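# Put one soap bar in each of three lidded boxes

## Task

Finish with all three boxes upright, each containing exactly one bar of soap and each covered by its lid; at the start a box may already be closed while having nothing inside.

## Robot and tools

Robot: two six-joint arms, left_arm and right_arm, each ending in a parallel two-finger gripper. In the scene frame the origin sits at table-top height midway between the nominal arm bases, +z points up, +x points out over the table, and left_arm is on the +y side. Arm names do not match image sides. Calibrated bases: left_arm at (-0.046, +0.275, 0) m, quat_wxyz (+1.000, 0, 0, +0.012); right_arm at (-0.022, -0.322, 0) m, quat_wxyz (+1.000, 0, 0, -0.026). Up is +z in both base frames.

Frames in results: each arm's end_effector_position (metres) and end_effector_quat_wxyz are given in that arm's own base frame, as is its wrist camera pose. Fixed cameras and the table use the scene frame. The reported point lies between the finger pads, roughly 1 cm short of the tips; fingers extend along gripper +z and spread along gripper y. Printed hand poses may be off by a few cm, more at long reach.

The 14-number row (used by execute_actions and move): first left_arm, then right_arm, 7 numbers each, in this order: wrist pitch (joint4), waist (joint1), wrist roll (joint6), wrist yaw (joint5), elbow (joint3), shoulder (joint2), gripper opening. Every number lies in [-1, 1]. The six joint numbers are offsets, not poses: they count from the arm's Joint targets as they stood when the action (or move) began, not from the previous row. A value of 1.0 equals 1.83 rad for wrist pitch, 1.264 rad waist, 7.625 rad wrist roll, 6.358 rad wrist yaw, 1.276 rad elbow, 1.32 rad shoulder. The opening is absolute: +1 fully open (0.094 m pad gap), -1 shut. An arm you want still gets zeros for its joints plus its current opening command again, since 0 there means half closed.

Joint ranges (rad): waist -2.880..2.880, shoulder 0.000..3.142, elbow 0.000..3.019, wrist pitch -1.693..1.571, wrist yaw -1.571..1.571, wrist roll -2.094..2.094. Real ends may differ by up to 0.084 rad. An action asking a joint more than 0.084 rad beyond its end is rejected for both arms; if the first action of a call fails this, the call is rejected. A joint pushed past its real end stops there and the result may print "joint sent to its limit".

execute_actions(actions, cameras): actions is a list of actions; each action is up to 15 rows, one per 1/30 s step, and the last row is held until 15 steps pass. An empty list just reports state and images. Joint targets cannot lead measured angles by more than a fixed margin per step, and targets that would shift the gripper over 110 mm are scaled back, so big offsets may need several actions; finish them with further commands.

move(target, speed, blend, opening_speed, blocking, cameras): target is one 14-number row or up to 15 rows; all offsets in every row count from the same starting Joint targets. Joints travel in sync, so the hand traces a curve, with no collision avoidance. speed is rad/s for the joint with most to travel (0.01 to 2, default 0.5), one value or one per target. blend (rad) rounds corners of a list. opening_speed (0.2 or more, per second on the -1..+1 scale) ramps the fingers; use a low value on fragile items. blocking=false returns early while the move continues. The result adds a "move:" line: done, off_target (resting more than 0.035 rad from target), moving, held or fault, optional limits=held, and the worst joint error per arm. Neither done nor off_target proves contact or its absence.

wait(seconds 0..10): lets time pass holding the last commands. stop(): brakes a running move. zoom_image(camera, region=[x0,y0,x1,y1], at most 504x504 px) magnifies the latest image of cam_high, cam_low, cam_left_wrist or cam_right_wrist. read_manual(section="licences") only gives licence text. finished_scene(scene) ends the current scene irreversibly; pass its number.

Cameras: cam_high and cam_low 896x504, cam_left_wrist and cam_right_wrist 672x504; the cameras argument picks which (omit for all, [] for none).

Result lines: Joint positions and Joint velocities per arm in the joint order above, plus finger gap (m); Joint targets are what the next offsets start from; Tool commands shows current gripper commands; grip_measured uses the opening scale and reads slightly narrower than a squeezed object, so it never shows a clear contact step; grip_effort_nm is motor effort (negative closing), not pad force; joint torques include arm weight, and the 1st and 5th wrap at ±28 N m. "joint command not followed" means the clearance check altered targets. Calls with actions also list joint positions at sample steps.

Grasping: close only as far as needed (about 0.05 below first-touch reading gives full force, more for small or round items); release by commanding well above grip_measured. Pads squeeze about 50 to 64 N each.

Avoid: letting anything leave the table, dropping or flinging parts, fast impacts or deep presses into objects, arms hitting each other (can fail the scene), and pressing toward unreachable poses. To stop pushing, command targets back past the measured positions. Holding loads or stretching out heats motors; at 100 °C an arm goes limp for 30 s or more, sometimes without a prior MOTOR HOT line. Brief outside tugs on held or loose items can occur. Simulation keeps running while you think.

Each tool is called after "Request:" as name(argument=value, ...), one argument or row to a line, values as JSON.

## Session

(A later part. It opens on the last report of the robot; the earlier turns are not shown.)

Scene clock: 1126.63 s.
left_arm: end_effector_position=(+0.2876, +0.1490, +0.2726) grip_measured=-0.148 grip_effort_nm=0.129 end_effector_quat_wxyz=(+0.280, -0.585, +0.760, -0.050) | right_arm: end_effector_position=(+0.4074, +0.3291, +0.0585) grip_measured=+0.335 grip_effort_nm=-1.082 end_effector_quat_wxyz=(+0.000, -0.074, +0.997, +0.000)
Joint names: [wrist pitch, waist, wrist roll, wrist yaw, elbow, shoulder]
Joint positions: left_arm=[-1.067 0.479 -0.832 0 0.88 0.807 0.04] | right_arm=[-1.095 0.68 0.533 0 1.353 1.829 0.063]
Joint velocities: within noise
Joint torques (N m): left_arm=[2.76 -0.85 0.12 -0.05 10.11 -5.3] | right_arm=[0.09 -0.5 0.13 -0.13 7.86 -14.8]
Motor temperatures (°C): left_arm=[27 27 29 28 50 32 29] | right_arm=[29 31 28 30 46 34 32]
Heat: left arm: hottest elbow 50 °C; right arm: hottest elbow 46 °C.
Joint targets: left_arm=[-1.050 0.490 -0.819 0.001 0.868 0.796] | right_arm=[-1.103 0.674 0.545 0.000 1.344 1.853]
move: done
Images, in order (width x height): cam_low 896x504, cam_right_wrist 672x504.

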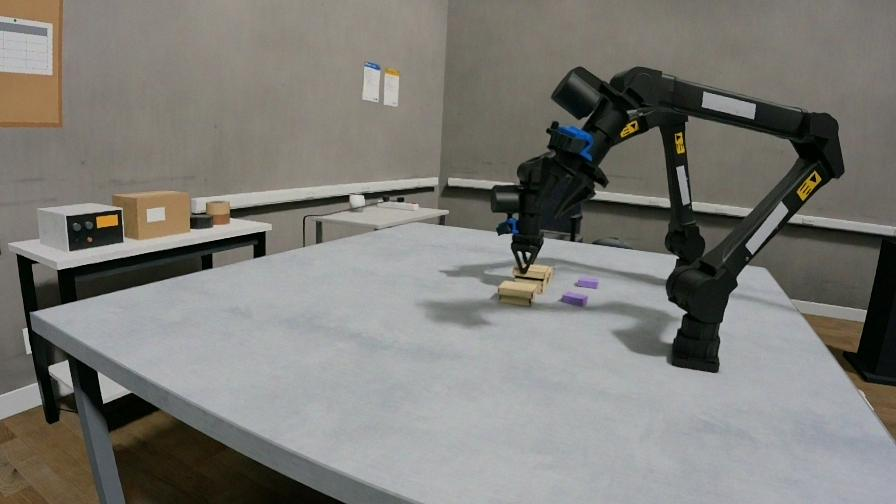

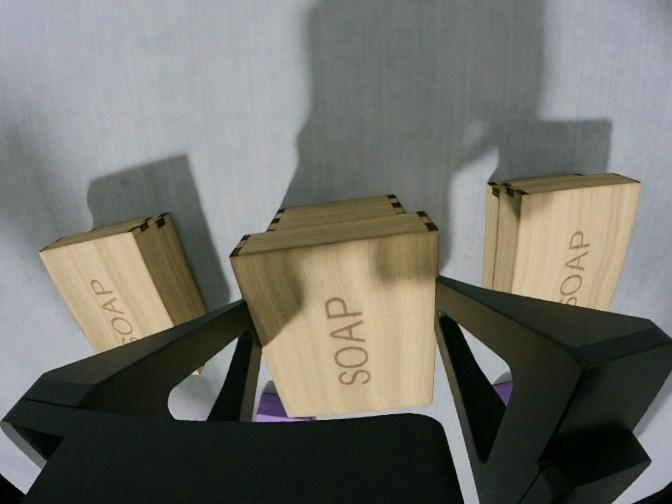

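Request:
move(
  target=[0,0,0,0,0,0,-0.145,0.0197,0,0,0,-0.0074,0.0073,0.25],
  speed=0.05,
  cameras=["cam_right_wrist","cam_low"],
)

Request:
zoom_image(
  camera="cam_low",
  region=[490, 250, 570, 310],
)

Request:
zoom_image(
  camera="cam_right_wrist",
  region=[200, 160, 470, 260],
)

Scene clock: 1142.43 s.
left_arm: end_effector_position=(+0.2876, +0.1490, +0.2726) grip_measured=-0.148 grip_effort_nm=0.129 end_effector_quat_wxyz=(+0.280, -0.585, +0.760, -0.050) | right_arm: end_effector_position=(+0.4077, +0.3293, +0.0512) grip_measured=+0.335 grip_effort_nm=-1.072 end_effector_quat_wxyz=(+0.001, -0.074, +0.997, +0.000)
Joint names: [wrist pitch, waist, wrist roll, wrist yaw, elbow, shoulder]
Joint positions: left_arm=[-1.067 0.479 -0.832 0 0.88 0.807 0.04] | right_arm=[-1.077 0.68 0.533 0 1.345 1.838 0.063]
Joint velocities: within noise
Joint torques (N m): left_arm=[2.77 -0.79 0.11 -0.05 10.09 -5.3] | right_arm=[0.68 -0.44 0.12 -0.13 7.71 -14.86]
Motor temperatures (°C): left_arm=[27 27 29 28 50 32 29] | right_arm=[29 31 28 30 46 34 33]
Heat: left arm: hottest elbow 50 °C; right arm: hottest elbow 46 °C.
Joint targets: left_arm=[-1.050 0.490 -0.819 0.001 0.868 0.796] | right_arm=[-1.067 0.674 0.545 0.000 1.334 1.862]
move: done
Images, in order (width x height): cam_low 896x504, cam_right_wrist 672x504.

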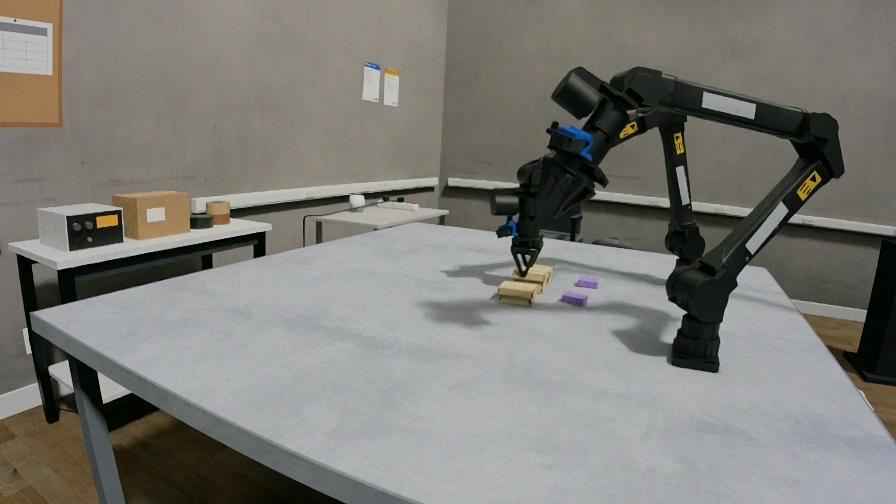

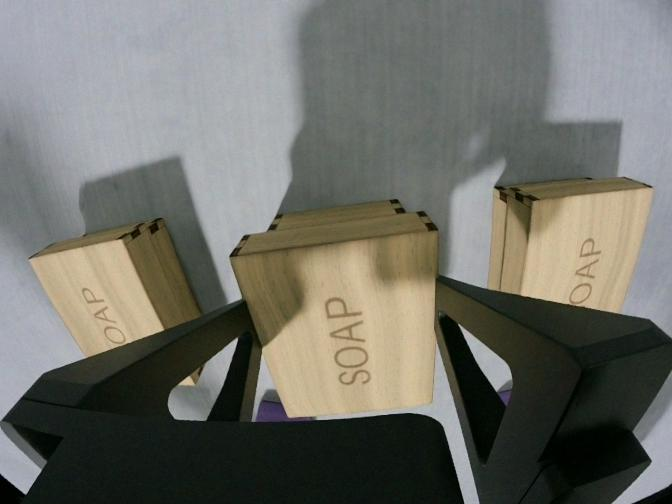

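Scaled by 6.300 from the camera's 896x504 image, which has a finer 1280x720 frame.

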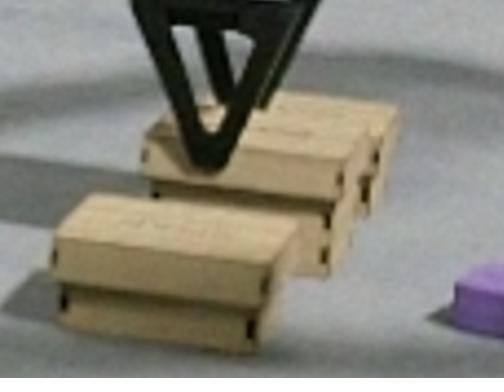

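Scaled by 1.867 from the camera's 672x504 image, which has a finer 960x720 frame.

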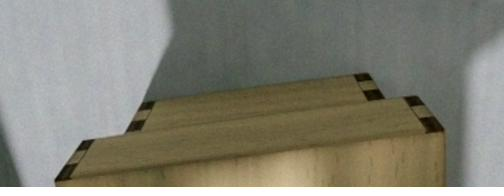

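Request:
move(
  target=[
    [0,0,0,0,0,0,-0.145,0.004,0,0,0,-0.003,0.004,0.25],
    [0,0,0,0,0,0,-0.145,0.008,0,0,0,-0.006,0.007,0.25],
  ],
  speed=0.03,
  cameras=["cam_low"],
)

Request:
zoom_image(
  camera="cam_low",
  region=[490, 250, 570, 310],
)

Scene clock: 1156.37 s.
left_arm: end_effector_position=(+0.2876, +0.1490, +0.2726) grip_measured=-0.148 grip_effort_nm=0.129 end_effector_quat_wxyz=(+0.280, -0.585, +0.760, -0.050) | right_arm: end_effector_position=(+0.4073, +0.3290, +0.0438) grip_measured=+0.335 grip_effort_nm=-1.077 end_effector_quat_wxyz=(+0.000, -0.074, +0.997, +0.000)
Joint names: [wrist pitch, waist, wrist roll, wrist yaw, elbow, shoulder]
Joint positions: left_arm=[-1.067 0.479 -0.832 0 0.88 0.807 0.04] | right_arm=[-1.061 0.68 0.533 0 1.337 1.847 0.063]
Joint velocities: within noise
Joint torques (N m): left_arm=[2.77 -0.79 0.12 -0.05 10.1 -5.3] | right_arm=[0.88 -0.5 0.12 -0.13 7.65 -14.92]
Motor temperatures (°C): left_arm=[27 27 29 28 50 31 29] | right_arm=[29 31 28 30 45 34 33]
Heat: left arm: hottest elbow 50 °C; right arm: hottest elbow 45 °C.
Joint targets: left_arm=[-1.050 0.490 -0.819 0.001 0.868 0.796] | right_arm=[-1.052 0.674 0.545 0.000 1.327 1.871]
move: done
Images, in order (width x height): cam_low 896x504.

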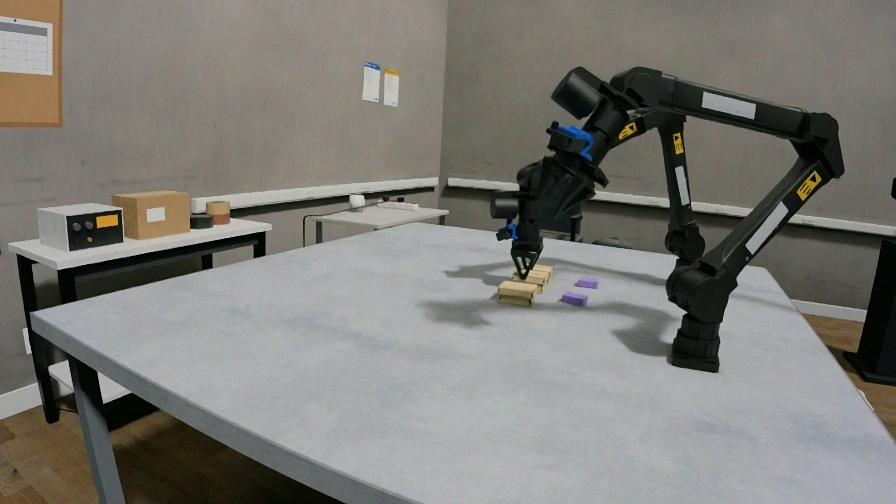

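Scaled by 6.300 from the camera's 896x504 image, which has a finer 1280x720 frame.

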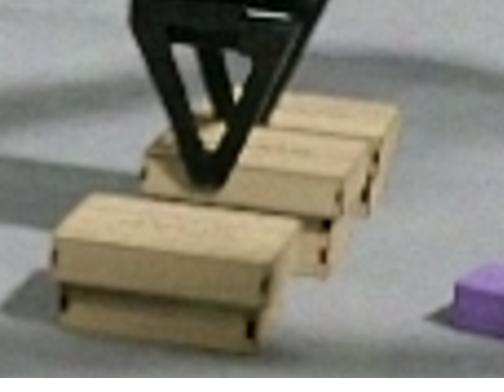

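Request:
move(
  target=[
    [0,0,0,0,0,0,-0.145,0.008,0,0,0,-0.006,0.007,0.25],
    [0,0,0,0,0,0,-0.145,0.008,0,0,0,-0.006,0.007,0.6],
  ],
  speed=0.04,
  opening_speed=0.5,
  cameras=["cam_low","cam_right_wrist"],
)

Request:
zoom_image(
  camera="cam_low",
  region=[490, 250, 570, 310],
)

Scene clock: 1165.63 s.
left_arm: end_effector_position=(+0.2876, +0.1490, +0.2726) grip_measured=-0.148 grip_effort_nm=0.129 end_effector_quat_wxyz=(+0.280, -0.585, +0.760, -0.050) | right_arm: end_effector_position=(+0.4068, +0.3286, +0.0364) grip_measured=+0.597 grip_effort_nm=0.051 end_effector_quat_wxyz=(-0.001, -0.074, +0.997, -0.001)
Joint names: [wrist pitch, waist, wrist roll, wrist yaw, elbow, shoulder]
Joint positions: left_arm=[-1.067 0.479 -0.832 0 0.88 0.807 0.04] | right_arm=[-1.047 0.68 0.533 0 1.329 1.857 0.075]
Joint velocities: within noise
Joint torques (N m): left_arm=[2.77 -0.73 0.12 -0.05 10.11 -5.3] | right_arm=[0.7 -0.5 0.13 -0.13 7.56 -14.92]
Motor temperatures (°C): left_arm=[27 27 29 28 50 31 29] | right_arm=[29 31 28 30 45 34 33]
Heat: left arm: hottest elbow 50 °C; right arm: hottest elbow 45 °C.
Joint targets: left_arm=[-1.050 0.490 -0.819 0.001 0.868 0.796] | right_arm=[-1.037 0.674 0.545 0.000 1.319 1.881]
move: done
Images, in order (width x height): cam_low 896x504, cam_right_wrist 672x504.

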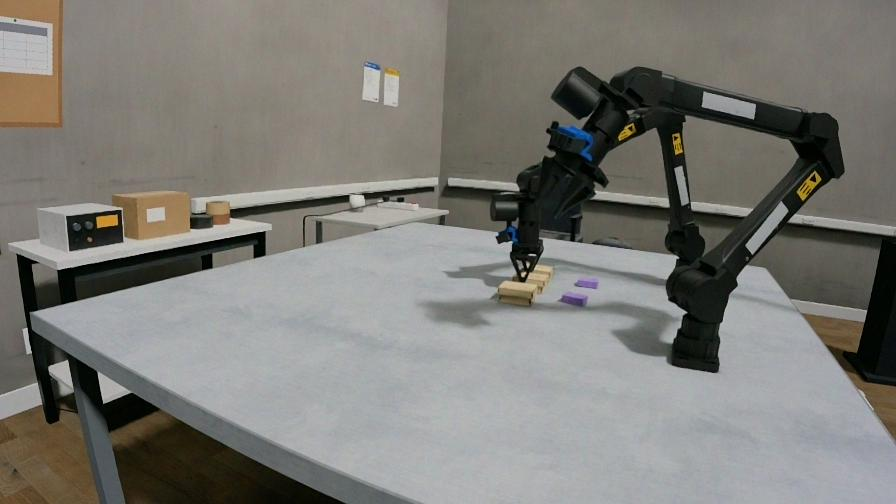

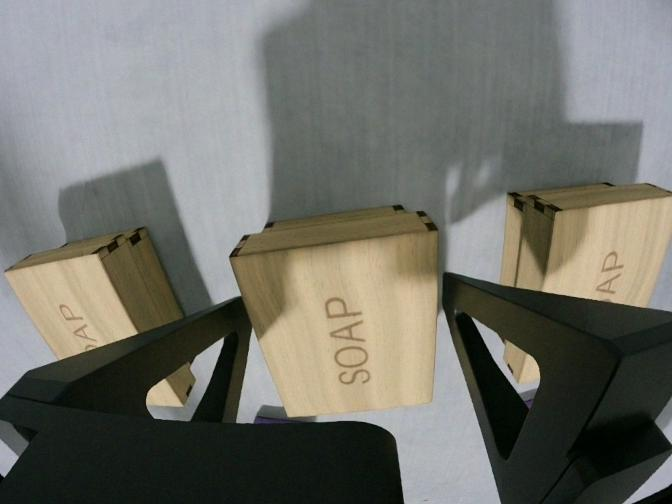

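Scaled by 6.300 from the camera's 896x504 image, which has a finer 1280x720 frame.

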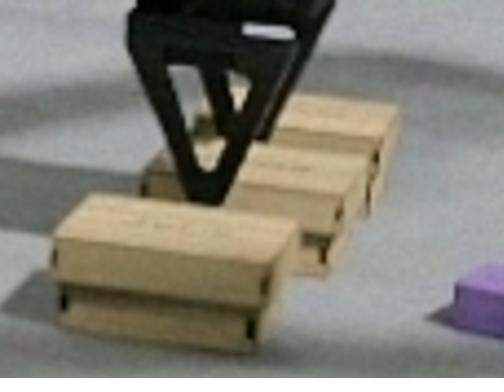

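Request:
move(
  target=[
    [0,0,0,0,0,0,-0.145,-0.0564,0,0,0,0.086,-0.06,0.6],
    [0,0,0,0,0,0,-0.145,-0.174,0.124,0.0148,0,0.3386,0.0485,0.65],
  ],
  speed=[0.15,0.5],
  cameras=["cam_right_wrist"],
)

Scene clock: 1187.00 s.
left_arm: end_effector_position=(+0.2876, +0.1490, +0.2726) grip_measured=-0.148 grip_effort_nm=0.129 end_effector_quat_wxyz=(+0.280, -0.585, +0.760, -0.050) | right_arm: end_effector_position=(+0.3948, +0.4335, +0.1321) grip_measured=+0.648 grip_effort_nm=0.042 end_effector_quat_wxyz=(-0.001, -0.094, +0.996, -0.001)
Joint names: [wrist pitch, waist, wrist roll, wrist yaw, elbow, shoulder]
Joint positions: left_arm=[-1.067 0.479 -0.832 0 0.88 0.807 0.04] | right_arm=[-1.348 0.833 0.645 0 1.693 1.919 0.077]
Joint velocities: within noise
Joint torques (N m): left_arm=[2.76 -0.79 0.12 -0.05 10.1 -5.25] | right_arm=[0.08 -0.15 0.14 -0.12 14.38 -16.85]
Motor temperatures (°C): left_arm=[27 27 29 28 50 31 29] | right_arm=[29 31 28 30 45 34 32]
Heat: left arm: hottest elbow 50 °C; right arm: hottest elbow 45 °C.
Joint targets: left_arm=[-1.050 0.490 -0.819 0.001 0.868 0.796] | right_arm=[-1.356 0.831 0.658 0.000 1.751 1.945]
move: off_target (right_arm); target 2's new numbers were sent with right_arm's elbow 0.058 rad from that target; right_arm: the elbow is farthest, 0.058 rad from its target
Images, in order (width x height): cam_right_wrist 672x504.

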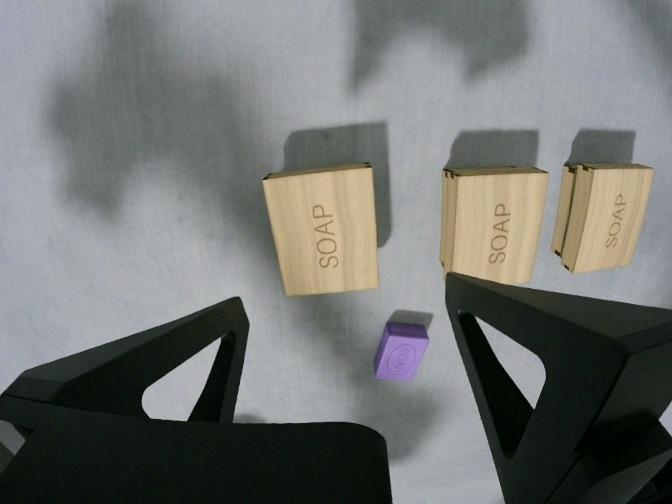

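Request:
move(
  target=[0,0,0,0,0,0,-0.145,0.0683,0.0111,-0.0042,0,-0.09,0.04,0.65],
  speed=0.3,
  cameras=["cam_right_wrist"],
)

Scene clock: 1203.57 s.
left_arm: end_effector_position=(+0.2876, +0.1490, +0.2726) grip_measured=-0.148 grip_effort_nm=0.129 end_effector_quat_wxyz=(+0.280, -0.585, +0.760, -0.050) | right_arm: end_effector_position=(+0.3978, +0.4409, +0.0781) grip_measured=+0.648 grip_effort_nm=0.042 end_effector_quat_wxyz=(-0.002, -0.099, +0.995, -0.003)
Joint names: [wrist pitch, waist, wrist roll, wrist yaw, elbow, shoulder]
Joint positions: left_arm=[-1.067 0.479 -0.832 0 0.88 0.807 0.04] | right_arm=[-1.24 0.838 0.64 0 1.643 1.981 0.077]
Joint velocities: within noise
Joint torques (N m): left_arm=[2.77 -0.79 0.12 -0.06 10.1 -5.25] | right_arm=[0.72 0.73 -0.11 -0.12 8.62 -18.26]
Motor temperatures (°C): left_arm=[27 27 29 28 50 31 29] | right_arm=[29 31 28 30 47 34 31]
Heat: left arm: hottest elbow 50 °C; right arm: hottest elbow 47 °C.
Joint targets: left_arm=[-1.050 0.490 -0.819 0.001 0.868 0.796] | right_arm=[-1.231 0.845 0.626 0.000 1.636 1.998]
move: done
Images, in order (width x height): cam_right_wrist 672x504.

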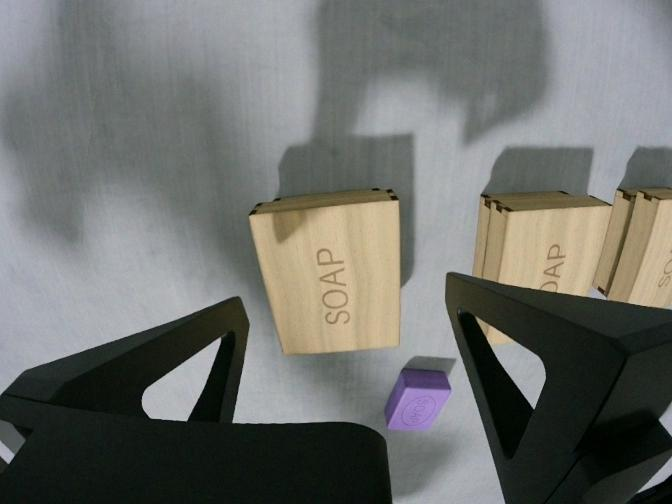

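Request:
zoom_image(
  camera="cam_right_wrist",
  region=[235, 160, 435, 360],
)

Scaled by 2.520 from the camera's 672x504 image, which has a finer 960x720 frame.

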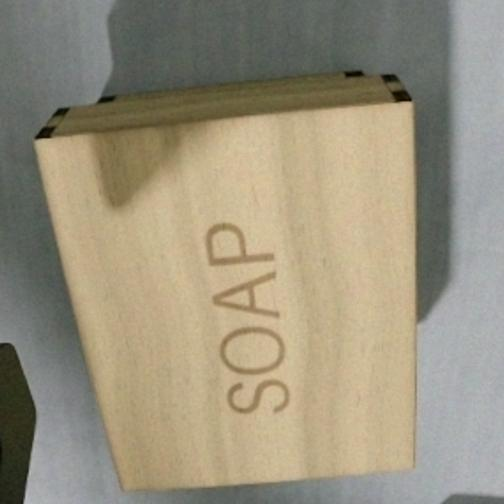

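Request:
move(
  target=[0,0,0,0,0,0,-0.145,0.0546,0.004,0.0081,0,-0.048,0.029,0.65],
  speed=0.12,
  cameras=["cam_right_wrist"],
)

Request:
zoom_image(
  camera="cam_right_wrist",
  region=[210, 160, 480, 430],
)

Scene clock: 1233.63 s.
left_arm: end_effector_position=(+0.2876, +0.1490, +0.2726) grip_measured=-0.148 grip_effort_nm=0.134 end_effector_quat_wxyz=(+0.280, -0.585, +0.760, -0.050) | right_arm: end_effector_position=(+0.3956, +0.4428, +0.0407) grip_measured=+0.648 grip_effort_nm=0.046 end_effector_quat_wxyz=(+0.002, -0.084, +0.996, +0.002)
Joint names: [wrist pitch, waist, wrist roll, wrist yaw, elbow, shoulder]
Joint positions: left_arm=[-1.067 0.479 -0.832 0 0.88 0.807 0.04] | right_arm=[-1.14 0.843 0.674 0 1.585 2.011 0.077]
Joint velocities: within noise
Joint torques (N m): left_arm=[2.76 -0.79 0.11 -0.05 10.1 -5.3] | right_arm=[0.69 0.73 0.1 -0.13 8.02 -17.49]
Motor temperatures (°C): left_arm=[27 27 29 28 50 31 29] | right_arm=[29 31 28 30 46 37 31]
Heat: left arm: hottest elbow 50 °C; right arm: hottest elbow 46 °C.
Joint targets: left_arm=[-1.050 0.490 -0.819 0.001 0.868 0.796] | right_arm=[-1.131 0.850 0.688 0.000 1.575 2.036]
move: done
Images, in order (width x height): cam_right_wrist 672x504.

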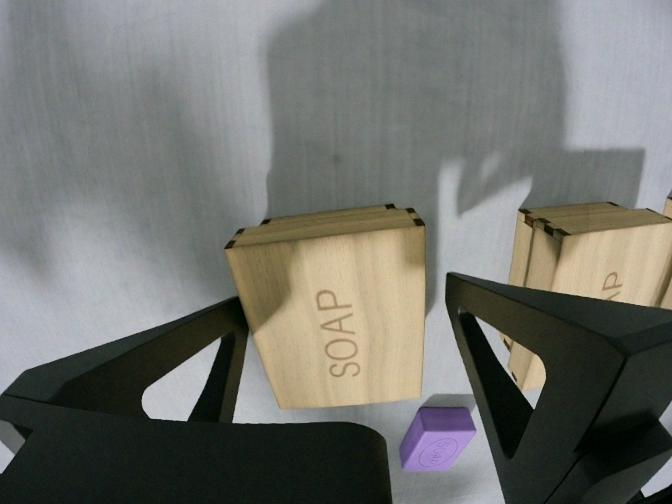

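Scaled by 1.867 from the camera's 672x504 image, which has a finer 960x720 frame.

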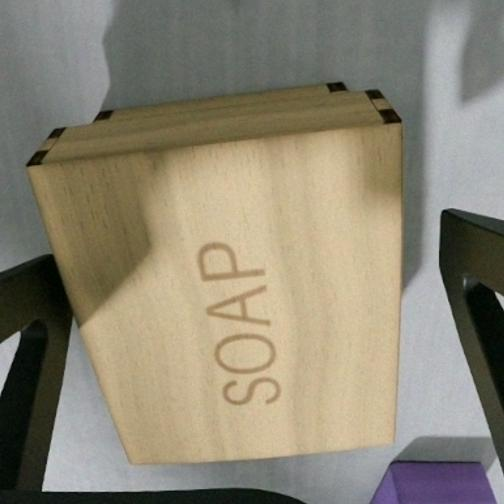

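Request:
move(
  target=[
    [0,0,0,0,0,0,-0.145,0.003,0.003,0.0006,0,-0.002,0.008,0.65],
    [0,0,0,0,0,0,-0.145,0.003,0.003,0.0006,0,-0.002,0.008,0.25],
  ],
  speed=0.1,
  opening_speed=0.4,
  cameras=["cam_right_wrist"],
)

Request:
zoom_image(
  camera="cam_low",
  region=[490, 250, 570, 310],
)

Scene clock: 1251.23 s.
left_arm: end_effector_position=(+0.2876, +0.1490, +0.2726) grip_measured=-0.148 grip_effort_nm=0.134 end_effector_quat_wxyz=(+0.280, -0.585, +0.760, -0.050) | right_arm: end_effector_position=(+0.3942, +0.4450, +0.0364) grip_measured=+0.365 grip_effort_nm=-1.053 end_effector_quat_wxyz=(+0.001, -0.084, +0.996, +0.001)
Joint names: [wrist pitch, waist, wrist roll, wrist yaw, elbow, shoulder]
Joint positions: left_arm=[-1.067 0.479 -0.832 0 0.88 0.807 0.04] | right_arm=[-1.134 0.847 0.679 0 1.585 2.018 0.064]
Joint velocities: within noise
Joint torques (N m): left_arm=[2.76 -0.73 0.11 -0.06 10.1 -5.25] | right_arm=[0.69 0.73 0.13 -0.13 7.77 -17.32]
Motor temperatures (°C): left_arm=[27 27 29 28 50 31 29] | right_arm=[29 31 28 30 46 37 31]
Heat: left arm: hottest elbow 50 °C; right arm: hottest elbow 46 °C.
Joint targets: left_arm=[-1.050 0.490 -0.819 0.001 0.868 0.796] | right_arm=[-1.126 0.854 0.692 0.000 1.572 2.046]
move: done
Images, in order (width x height): cam_right_wrist 672x504.

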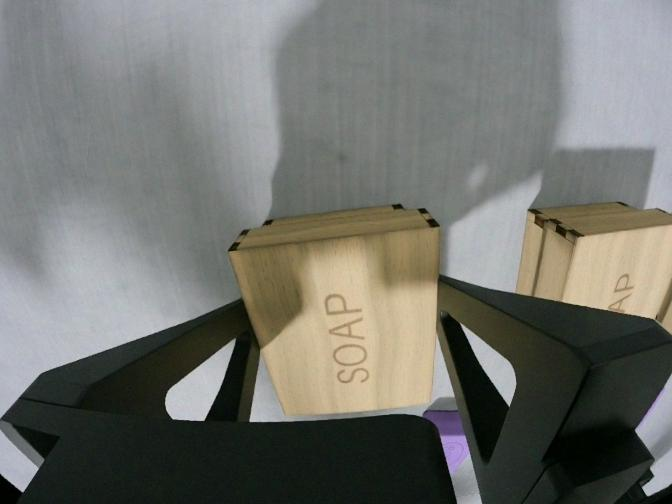

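This scene's latest camera images include none from cam_low. They are from: cam_right_wrist. cam_low's image comes with the result of a call that names it in "cameras".

Request:
move(
  target=[
    [0,0,0,0,0,0,-0.145,-0.008,0,0,0,0.045,-0.026,0.25],
    [0,0,0,0,0,0,-0.145,-0.0358,0,0,0,0.0678,-0.0457,0.25],
  ],
  speed=0.05,
  cameras=["cam_low","cam_right_wrist"],
)

Request:
zoom_image(
  camera="cam_low",
  region=[490, 250, 570, 310],
)

Scene clock: 1269.30 s.
left_arm: end_effector_position=(+0.2876, +0.1490, +0.2726) grip_measured=-0.148 grip_effort_nm=0.125 end_effector_quat_wxyz=(+0.280, -0.585, +0.760, -0.050) | right_arm: end_effector_position=(+0.3922, +0.4427, +0.0520) grip_measured=+0.364 grip_effort_nm=-1.077 end_effector_quat_wxyz=(-0.004, -0.084, +0.996, -0.004)
Joint names: [wrist pitch, waist, wrist roll, wrist yaw, elbow, shoulder]
Joint positions: left_arm=[-1.067 0.479 -0.832 0 0.88 0.807 0.04] | right_arm=[-1.183 0.847 0.679 0 1.604 2.003 0.064]
Joint velocities: within noise
Joint torques (N m): left_arm=[2.77 -0.79 0.11 -0.05 10.11 -5.3] | right_arm=[0.08 0.67 0.13 -0.12 13.59 -20.72]
Motor temperatures (°C): left_arm=[27 27 29 28 50 31 29] | right_arm=[29 31 28 30 46 38 32]
Heat: left arm: hottest elbow 50 °C; right arm: hottest elbow 46 °C.
Joint targets: left_arm=[-1.050 0.490 -0.819 0.001 0.868 0.796] | right_arm=[-1.191 0.854 0.692 0.000 1.659 1.986]
move: off_target (right_arm); right_arm: the elbow is farthest, 0.054 rad from its target
Images, in order (width x height): cam_low 896x504, cam_right_wrist 672x504.

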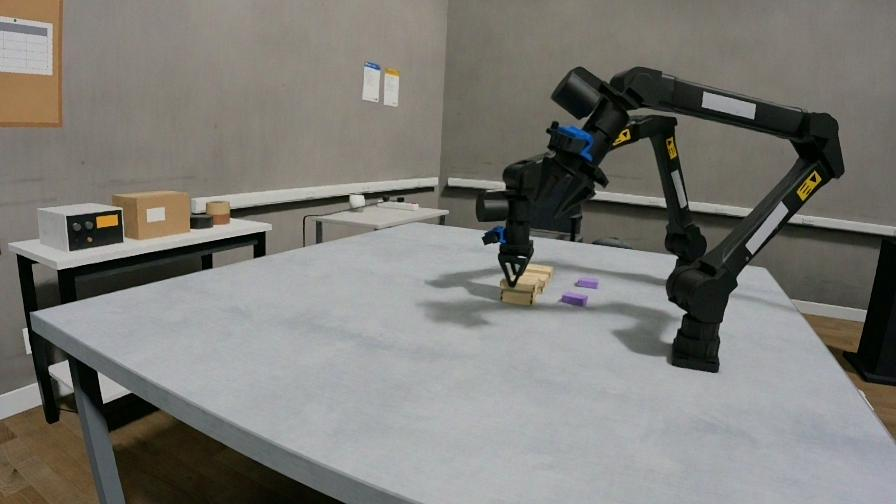

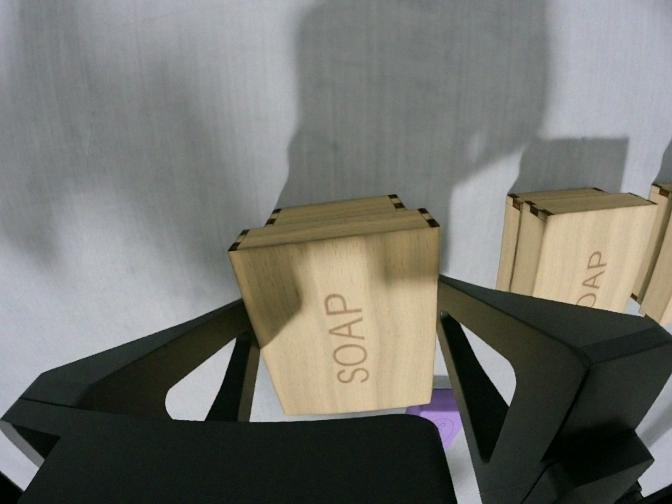

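Scaled by 6.300 from the camera's 896x504 image, which has a finer 1280x720 frame.

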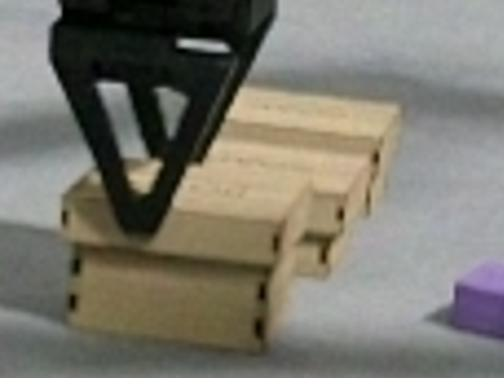

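Request:
move(
  target=[
    [0,0,0,0,0,0,-0.145,-0.008,0,0,0,0.015,-0.02,0.25],
    [0,0,0,0,0,0,-0.145,-0.094,0,0,0,-0.22,-0.34,0.25],
  ],
  speed=[0.1,0.4],
  cameras=["cam_right_wrist"],
)

Request:
zoom_image(
  camera="cam_right_wrist",
  region=[190, 20, 470, 230],
)

Scene clock: 1278.53 s.
left_arm: end_effector_position=(+0.2876, +0.1490, +0.2726) grip_measured=-0.148 grip_effort_nm=0.129 end_effector_quat_wxyz=(+0.280, -0.585, +0.760, -0.050) | right_arm: end_effector_position=(+0.3127, +0.3529, +0.2083) grip_measured=+0.364 grip_effort_nm=-1.082 end_effector_quat_wxyz=(+0.024, -0.083, +0.996, +0.022)
Joint names: [wrist pitch, waist, wrist roll, wrist yaw, elbow, shoulder]
Joint positions: left_arm=[-1.067 0.479 -0.832 0 0.88 0.807 0.04] | right_arm=[-1.355 0.847 0.68 0 1.389 1.54 0.064]
Joint velocities: within noise
Joint torques (N m): left_arm=[2.77 -0.79 0.11 -0.05 10.1 -5.36] | right_arm=[0.18 0.67 0.12 -0.12 8.9 -13.39]
Motor temperatures (°C): left_arm=[27 27 29 28 50 31 29] | right_arm=[29 31 28 30 47 37 32]
Heat: left arm: hottest elbow 50 °C; right arm: hottest elbow 47 °C.
Joint targets: left_arm=[-1.050 0.490 -0.819 0.001 0.868 0.796] | right_arm=[-1.363 0.854 0.692 0.000 1.378 1.537]
move: done
Images, in order (width x height): cam_right_wrist 672x504.

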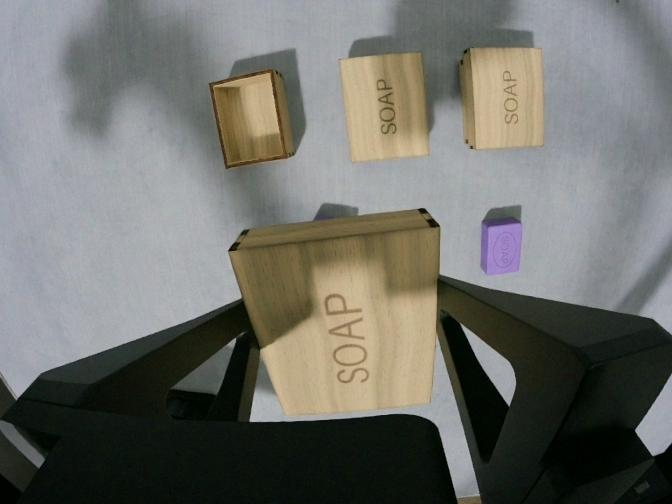

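Scaled by 1.800 from the camera's 672x504 image, which has a finer 960x720 frame.

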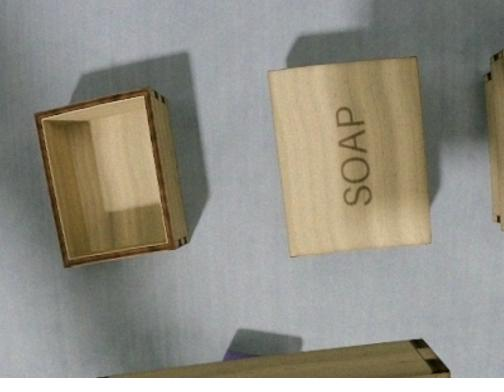

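Request:
move(
  target=[
    [0,0,0,0,0,0,0.15,0,-0.83,0,0,0,0,0.25],
    [-0.0896,-0.952,0.0405,0,0.2257,0.53,0.15,0,-0.83,0,0,0,0,0.25],
  ],
  speed=0.8,
  blend=0.3,
  cameras=["cam_left_wrist"],
)

Scene clock: 1306.20 s.
left_arm: end_effector_position=(+0.3086, -0.2688, +0.1286) grip_measured=+0.147 grip_effort_nm=0.125 end_effector_quat_wxyz=(-0.002, +0.095, +0.995, +0.002) | right_arm: end_effector_position=(+0.4619, -0.0948, +0.2083) grip_measured=+0.364 grip_effort_nm=-1.077 end_effector_quat_wxyz=(+0.031, +0.426, +0.904, +0.007)
Joint names: [wrist pitch, waist, wrist roll, wrist yaw, elbow, shoulder]
Joint positions: left_arm=[-1.202 -0.716 -0.525 0 1.106 1.479 0.054] | right_arm=[-1.355 -0.201 0.68 0.001 1.389 1.54 0.064]
Joint velocities: within noise
Joint torques (N m): left_arm=[0.61 -1.44 0.1 -0.04 14.11 -12.69] | right_arm=[0.18 0.62 0.12 -0.14 8.87 -13.63]
Motor temperatures (°C): left_arm=[27 27 29 28 50 31 29] | right_arm=[29 31 28 30 47 35 32]
Heat: left arm: hottest elbow 50 °C; right arm: hottest elbow 47 °C.
Joint targets: left_arm=[-1.214 -0.714 -0.510 0.001 1.157 1.496] | right_arm=[-1.363 -0.195 0.692 0.000 1.378 1.537]
move: off_target (left_arm); blend cut to 0 rad at target 1; left_arm: the elbow is farthest, 0.050 rad from its target
Images, in order (width x height): cam_left_wrist 672x504.

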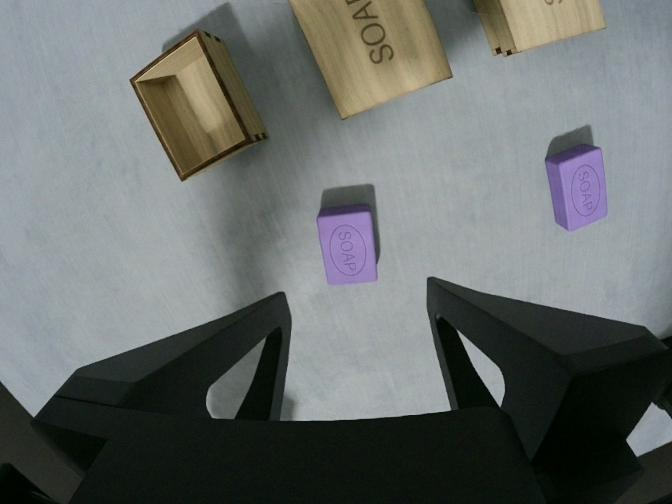

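Request:
move(
  target=[0.1038,-0.015,-0.0017,0,-0.164,0.013,0.15,0,0,0,0,0,0,0.25],
  speed=0.35,
  cameras=["cam_left_wrist"],
)

Scene clock: 1321.30 s.
left_arm: end_effector_position=(+0.2907, -0.2562, +0.0719) grip_measured=+0.147 grip_effort_nm=0.129 end_effector_quat_wxyz=(-0.001, +0.098, +0.995, +0.001) | right_arm: end_effector_position=(+0.4619, -0.0948, +0.2083) grip_measured=+0.364 grip_effort_nm=-1.077 end_effector_quat_wxyz=(+0.031, +0.426, +0.904, +0.007)
Joint names: [wrist pitch, waist, wrist roll, wrist yaw, elbow, shoulder]
Joint positions: left_arm=[-1.037 -0.721 -0.524 0 0.956 1.494 0.054] | right_arm=[-1.355 -0.201 0.68 0.001 1.389 1.54 0.064]
Joint velocities: within noise
Joint torques (N m): left_arm=[1.55 -2.43 -0.05 -0.04 7.95 -11.81] | right_arm=[0.2 0.62 0.12 -0.14 8.91 -13.57]
Motor temperatures (°C): left_arm=[27 27 29 28 53 32 29] | right_arm=[29 31 28 30 47 35 32]
Heat: left arm: hottest elbow 53 °C; right arm: hottest elbow 47 °C.
Joint targets: left_arm=[-1.024 -0.733 -0.523 0.001 0.947 1.513] | right_arm=[-1.363 -0.195 0.692 0.000 1.378 1.537]
move: done
Images, in order (width x height): cam_left_wrist 672x504.

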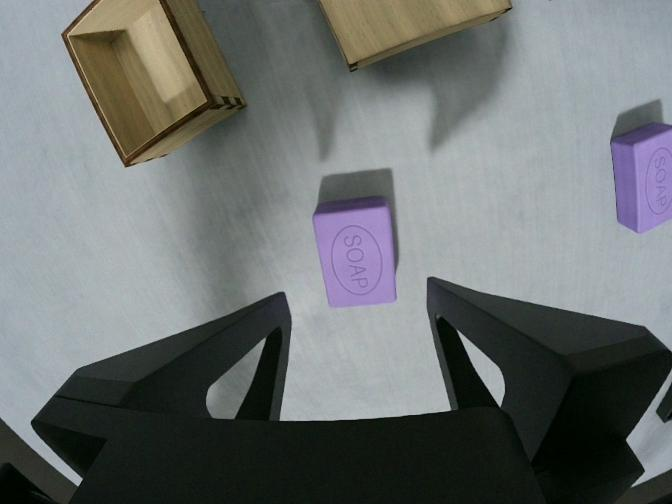

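Request:
move(
  target=[
    [0.0775,0,0,0,-0.0475,0.0616,0.15,0,0,0,0,0,0,0.25],
    [0.0775,0,0,0,-0.0475,0.0616,-0.28,0,0,0,0,0,0,0.25],
  ],
  speed=0.15,
  opening_speed=0.25,
  cameras=["cam_left_wrist"],
)

Scene clock: 1376.77 s.
left_arm: end_effector_position=(+0.2913, -0.2567, +0.0244) grip_measured=-0.214 grip_effort_nm=-0.999 end_effector_quat_wxyz=(+0.000, +0.098, +0.995, +0.000) | right_arm: end_effector_position=(+0.4619, -0.0948, +0.2083) grip_measured=+0.364 grip_effort_nm=-1.072 end_effector_quat_wxyz=(+0.031, +0.426, +0.904, +0.007)
Joint names: [wrist pitch, waist, wrist roll, wrist yaw, elbow, shoulder]
Joint positions: left_arm=[-0.894 -0.721 -0.524 0 0.896 1.572 0.037] | right_arm=[-1.355 -0.201 0.68 0.001 1.389 1.54 0.064]
Joint velocities: within noise
Joint torques (N m): left_arm=[1.61 -2.43 -0.05 -0.04 7.12 -12.04] | right_arm=[0.18 0.67 0.12 -0.14 8.9 -13.63]
Motor temperatures (°C): left_arm=[27 27 29 28 47 32 29] | right_arm=[29 31 28 30 46 34 33]
Heat: left arm: hottest elbow 47 °C; right arm: hottest elbow 46 °C.
Joint targets: left_arm=[-0.882 -0.733 -0.523 0.001 0.887 1.594] | right_arm=[-1.363 -0.195 0.692 0.000 1.378 1.537]
move: done
Images, in order (width x height): cam_left_wrist 672x504.

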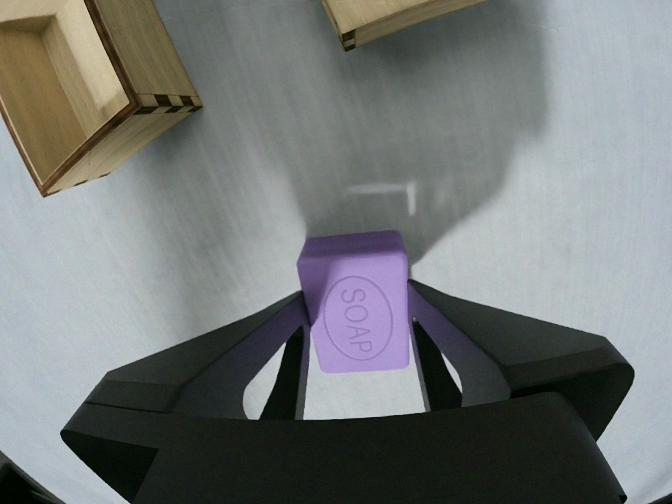

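Request:
move(
  target=[
    [0.0,0,0,0,0.04,0,-0.28,0,0,0,0,0,0,0.25],
    [-0.177,0,0,0,0.159,-0.138,-0.28,0,0,0,0,0,0,0.25],
    [-0.1896,0.247,0,0,0.315,0.0174,-0.28,0,0,0,0,0,0,0.25],
  ],
  speed=[0.3,0.3,0.5],
  cameras=["cam_left_wrist"],
)

Scene clock: 1404.43 s.
left_arm: end_effector_position=(+0.4147, -0.1862, +0.1255) grip_measured=-0.217 grip_effort_nm=-1.038 end_effector_quat_wxyz=(-0.005, -0.052, +0.999, +0.002) | right_arm: end_effector_position=(+0.4619, -0.0948, +0.2083) grip_measured=+0.364 grip_effort_nm=-1.077 end_effector_quat_wxyz=(+0.031, +0.426, +0.904, +0.007)
Joint names: [wrist pitch, waist, wrist roll, wrist yaw, elbow, shoulder]
Joint positions: left_arm=[-1.218 -0.421 -0.524 0 1.235 1.598 0.037] | right_arm=[-1.355 -0.201 0.68 0.001 1.389 1.54 0.064]
Joint velocities: within noise
Joint torques (N m): left_arm=[0.61 -1.55 -0.05 -0.04 14.38 -14.8] | right_arm=[0.18 0.62 0.12 -0.14 8.88 -13.63]
Motor temperatures (°C): left_arm=[27 27 29 28 46 33 30] | right_arm=[29 31 28 30 46 34 33]
Heat: left arm: hottest elbow 46 °C; right arm: hottest elbow 46 °C.
Joint targets: left_arm=[-1.229 -0.421 -0.523 0.001 1.289 1.617] | right_arm=[-1.363 -0.195 0.692 0.000 1.378 1.537]
move: off_target (left_arm); left_arm: the elbow is farthest, 0.054 rad from its target
Images, in order (width x height): cam_left_wrist 672x504.

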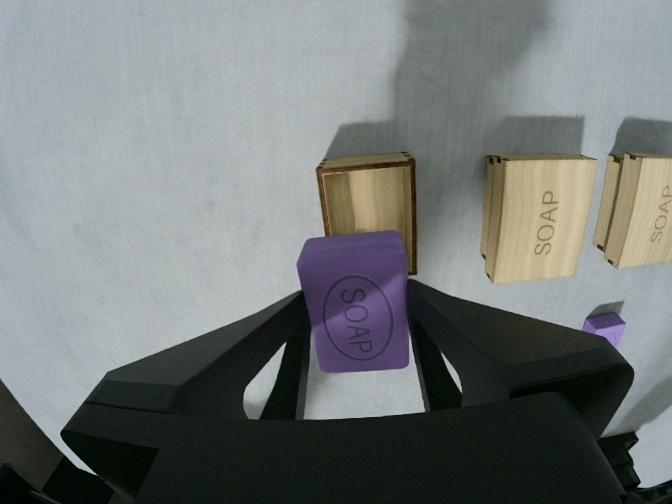

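Request:
zoom_image(
  camera="cam_left_wrist",
  region=[280, 130, 460, 300],
)

Scaled by 2.800 from the camera's 672x504 image, which has a finer 960x720 frame.

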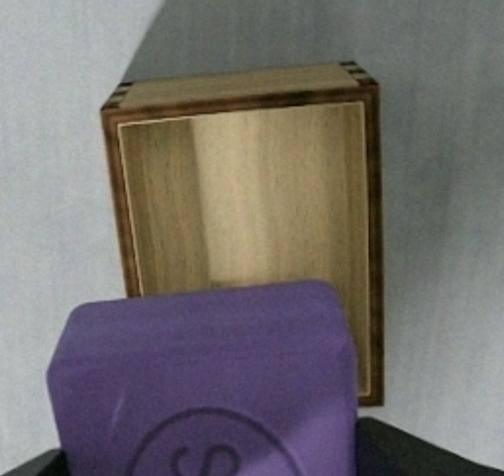

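Request:
move(
  target=[0.0658,-0.0222,0,0,-0.0846,0.0348,-0.28,0,0,0,0,0,0,0.25],
  speed=0.2,
  cameras=["cam_left_wrist","cam_low"],
)

Request:
zoom_image(
  camera="cam_left_wrist",
  region=[270, 130, 450, 400],
)

Scene clock: 1476.30 s.
left_arm: end_effector_position=(+0.4149, -0.1951, +0.0891) grip_measured=-0.217 grip_effort_nm=-1.033 end_effector_quat_wxyz=(-0.003, -0.043, +0.999, +0.002) | right_arm: end_effector_position=(+0.4619, -0.0948, +0.2083) grip_measured=+0.364 grip_effort_nm=-1.082 end_effector_quat_wxyz=(+0.031, +0.426, +0.904, +0.007)
Joint names: [wrist pitch, waist, wrist roll, wrist yaw, elbow, shoulder]
Joint positions: left_arm=[-1.121 -0.439 -0.524 0 1.188 1.644 0.037] | right_arm=[-1.355 -0.201 0.68 0.001 1.389 1.54 0.064]
Joint velocities: within noise
Joint torques (N m): left_arm=[1.55 -2.37 -0.05 -0.04 8.49 -15.5] | right_arm=[0.18 0.62 0.13 -0.14 8.88 -13.63]
Motor temperatures (°C): left_arm=[27 27 29 28 58 34 32] | right_arm=[29 31 28 30 46 34 33]
Heat: left arm: hottest elbow 58 °C; right arm: hottest elbow 46 °C.
Joint targets: left_arm=[-1.109 -0.449 -0.523 0.001 1.181 1.663] | right_arm=[-1.363 -0.195 0.692 0.000 1.378 1.537]
move: done
Images, in order (width x height): cam_low 896x504, cam_left_wrist 672x504.

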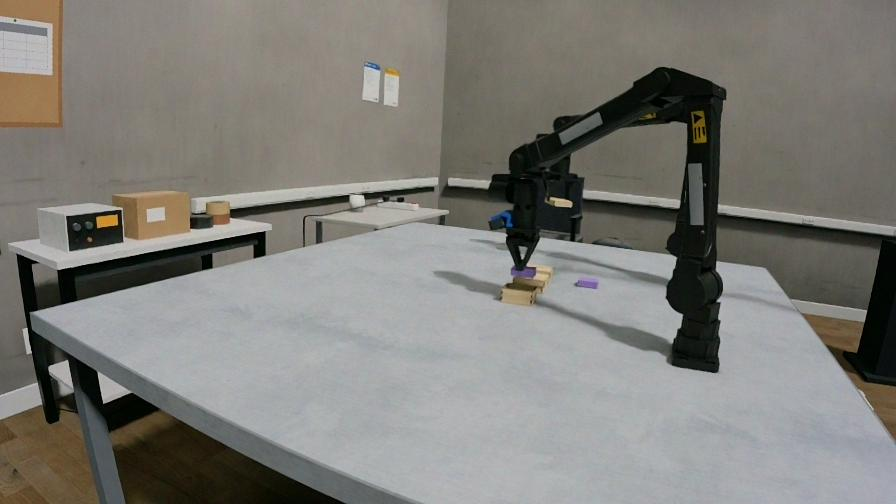

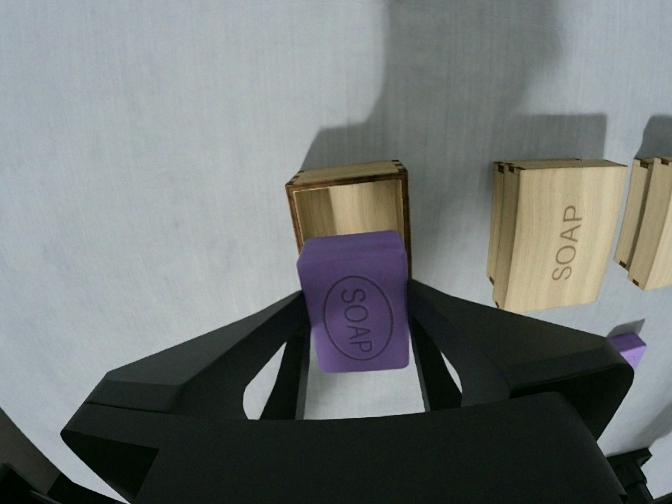

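Scaled by 1.867 from the camera's 672x504 image, which has a finer 960x720 frame.

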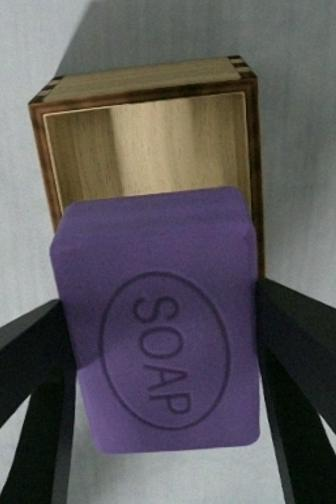

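Request:
move(
  target=[0.04,0,0,0,-0.0248,0.0284,-0.28,0,0,0,0,0,0,0.25],
  speed=0.2,
  cameras=["cam_left_wrist","cam_low"],
)

Request:
zoom_image(
  camera="cam_left_wrist",
  region=[240, 150, 450, 400],
)

Request:
zoom_image(
  camera="cam_low",
  region=[490, 240, 570, 310],
)

Scene clock: 1501.23 s.
left_arm: end_effector_position=(+0.4173, -0.1962, +0.0628) grip_measured=-0.217 grip_effort_nm=-1.043 end_effector_quat_wxyz=(+0.000, -0.043, +0.999, +0.000) | right_arm: end_effector_position=(+0.4619, -0.0948, +0.2083) grip_measured=+0.364 grip_effort_nm=-1.087 end_effector_quat_wxyz=(+0.031, +0.426, +0.904, +0.007)
Joint names: [wrist pitch, waist, wrist roll, wrist yaw, elbow, shoulder]
Joint positions: left_arm=[-1.048 -0.439 -0.524 0 1.156 1.68 0.037] | right_arm=[-1.355 -0.201 0.68 0.001 1.389 1.54 0.064]
Joint velocities: within noise
Joint torques (N m): left_arm=[1.68 -2.37 -0.05 -0.04 8.14 -15.21] | right_arm=[0.18 0.62 0.12 -0.14 8.88 -13.63]
Motor temperatures (°C): left_arm=[27 27 29 28 53 33 32] | right_arm=[29 31 28 30 46 34 33]
Heat: left arm: hottest elbow 53 °C; right arm: hottest elbow 46 °C.
Joint targets: left_arm=[-1.036 -0.449 -0.523 0.001 1.149 1.700] | right_arm=[-1.363 -0.195 0.692 0.000 1.378 1.537]
move: done
Images, in order (width x height): cam_low 896x504, cam_left_wrist 672x504.

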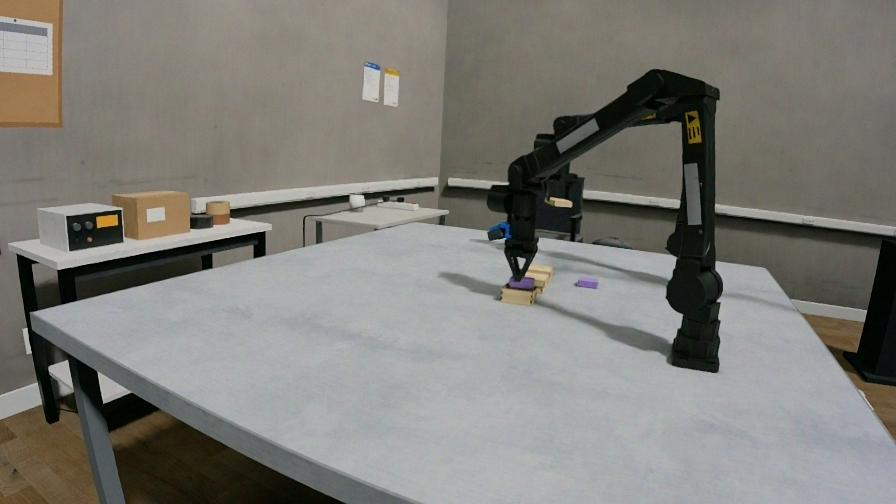

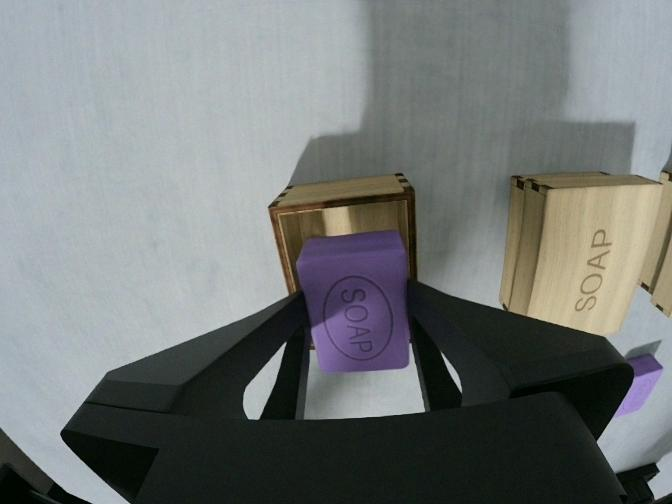

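Scaled by 2.016 from the camera's 672x504 image, which has a finer 960x720 frame.

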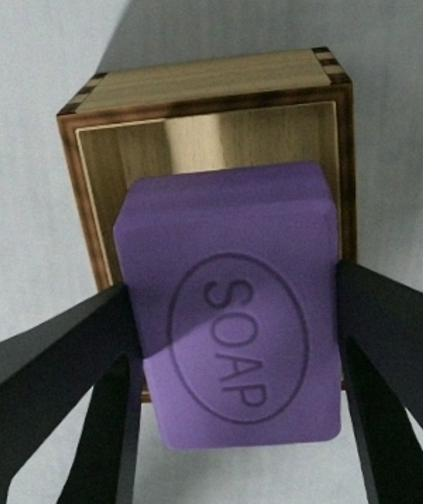

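Scaled by 6.300 from the camera's 896x504 image, which has a finer 1280x720 frame.

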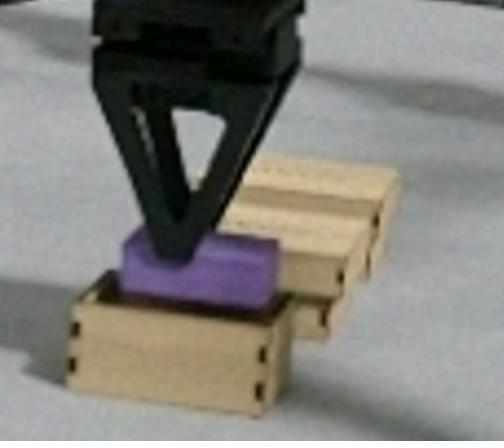

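Request:
zoom_image(
  camera="cam_low",
  region=[495, 270, 545, 310],
)

Scaled by 10.080 from the camera's 896x504 image, which has a finer 1280x720 frame.

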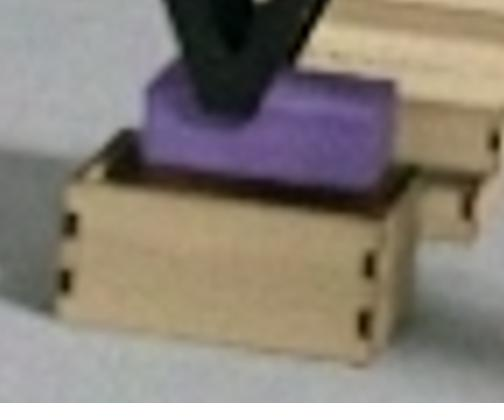

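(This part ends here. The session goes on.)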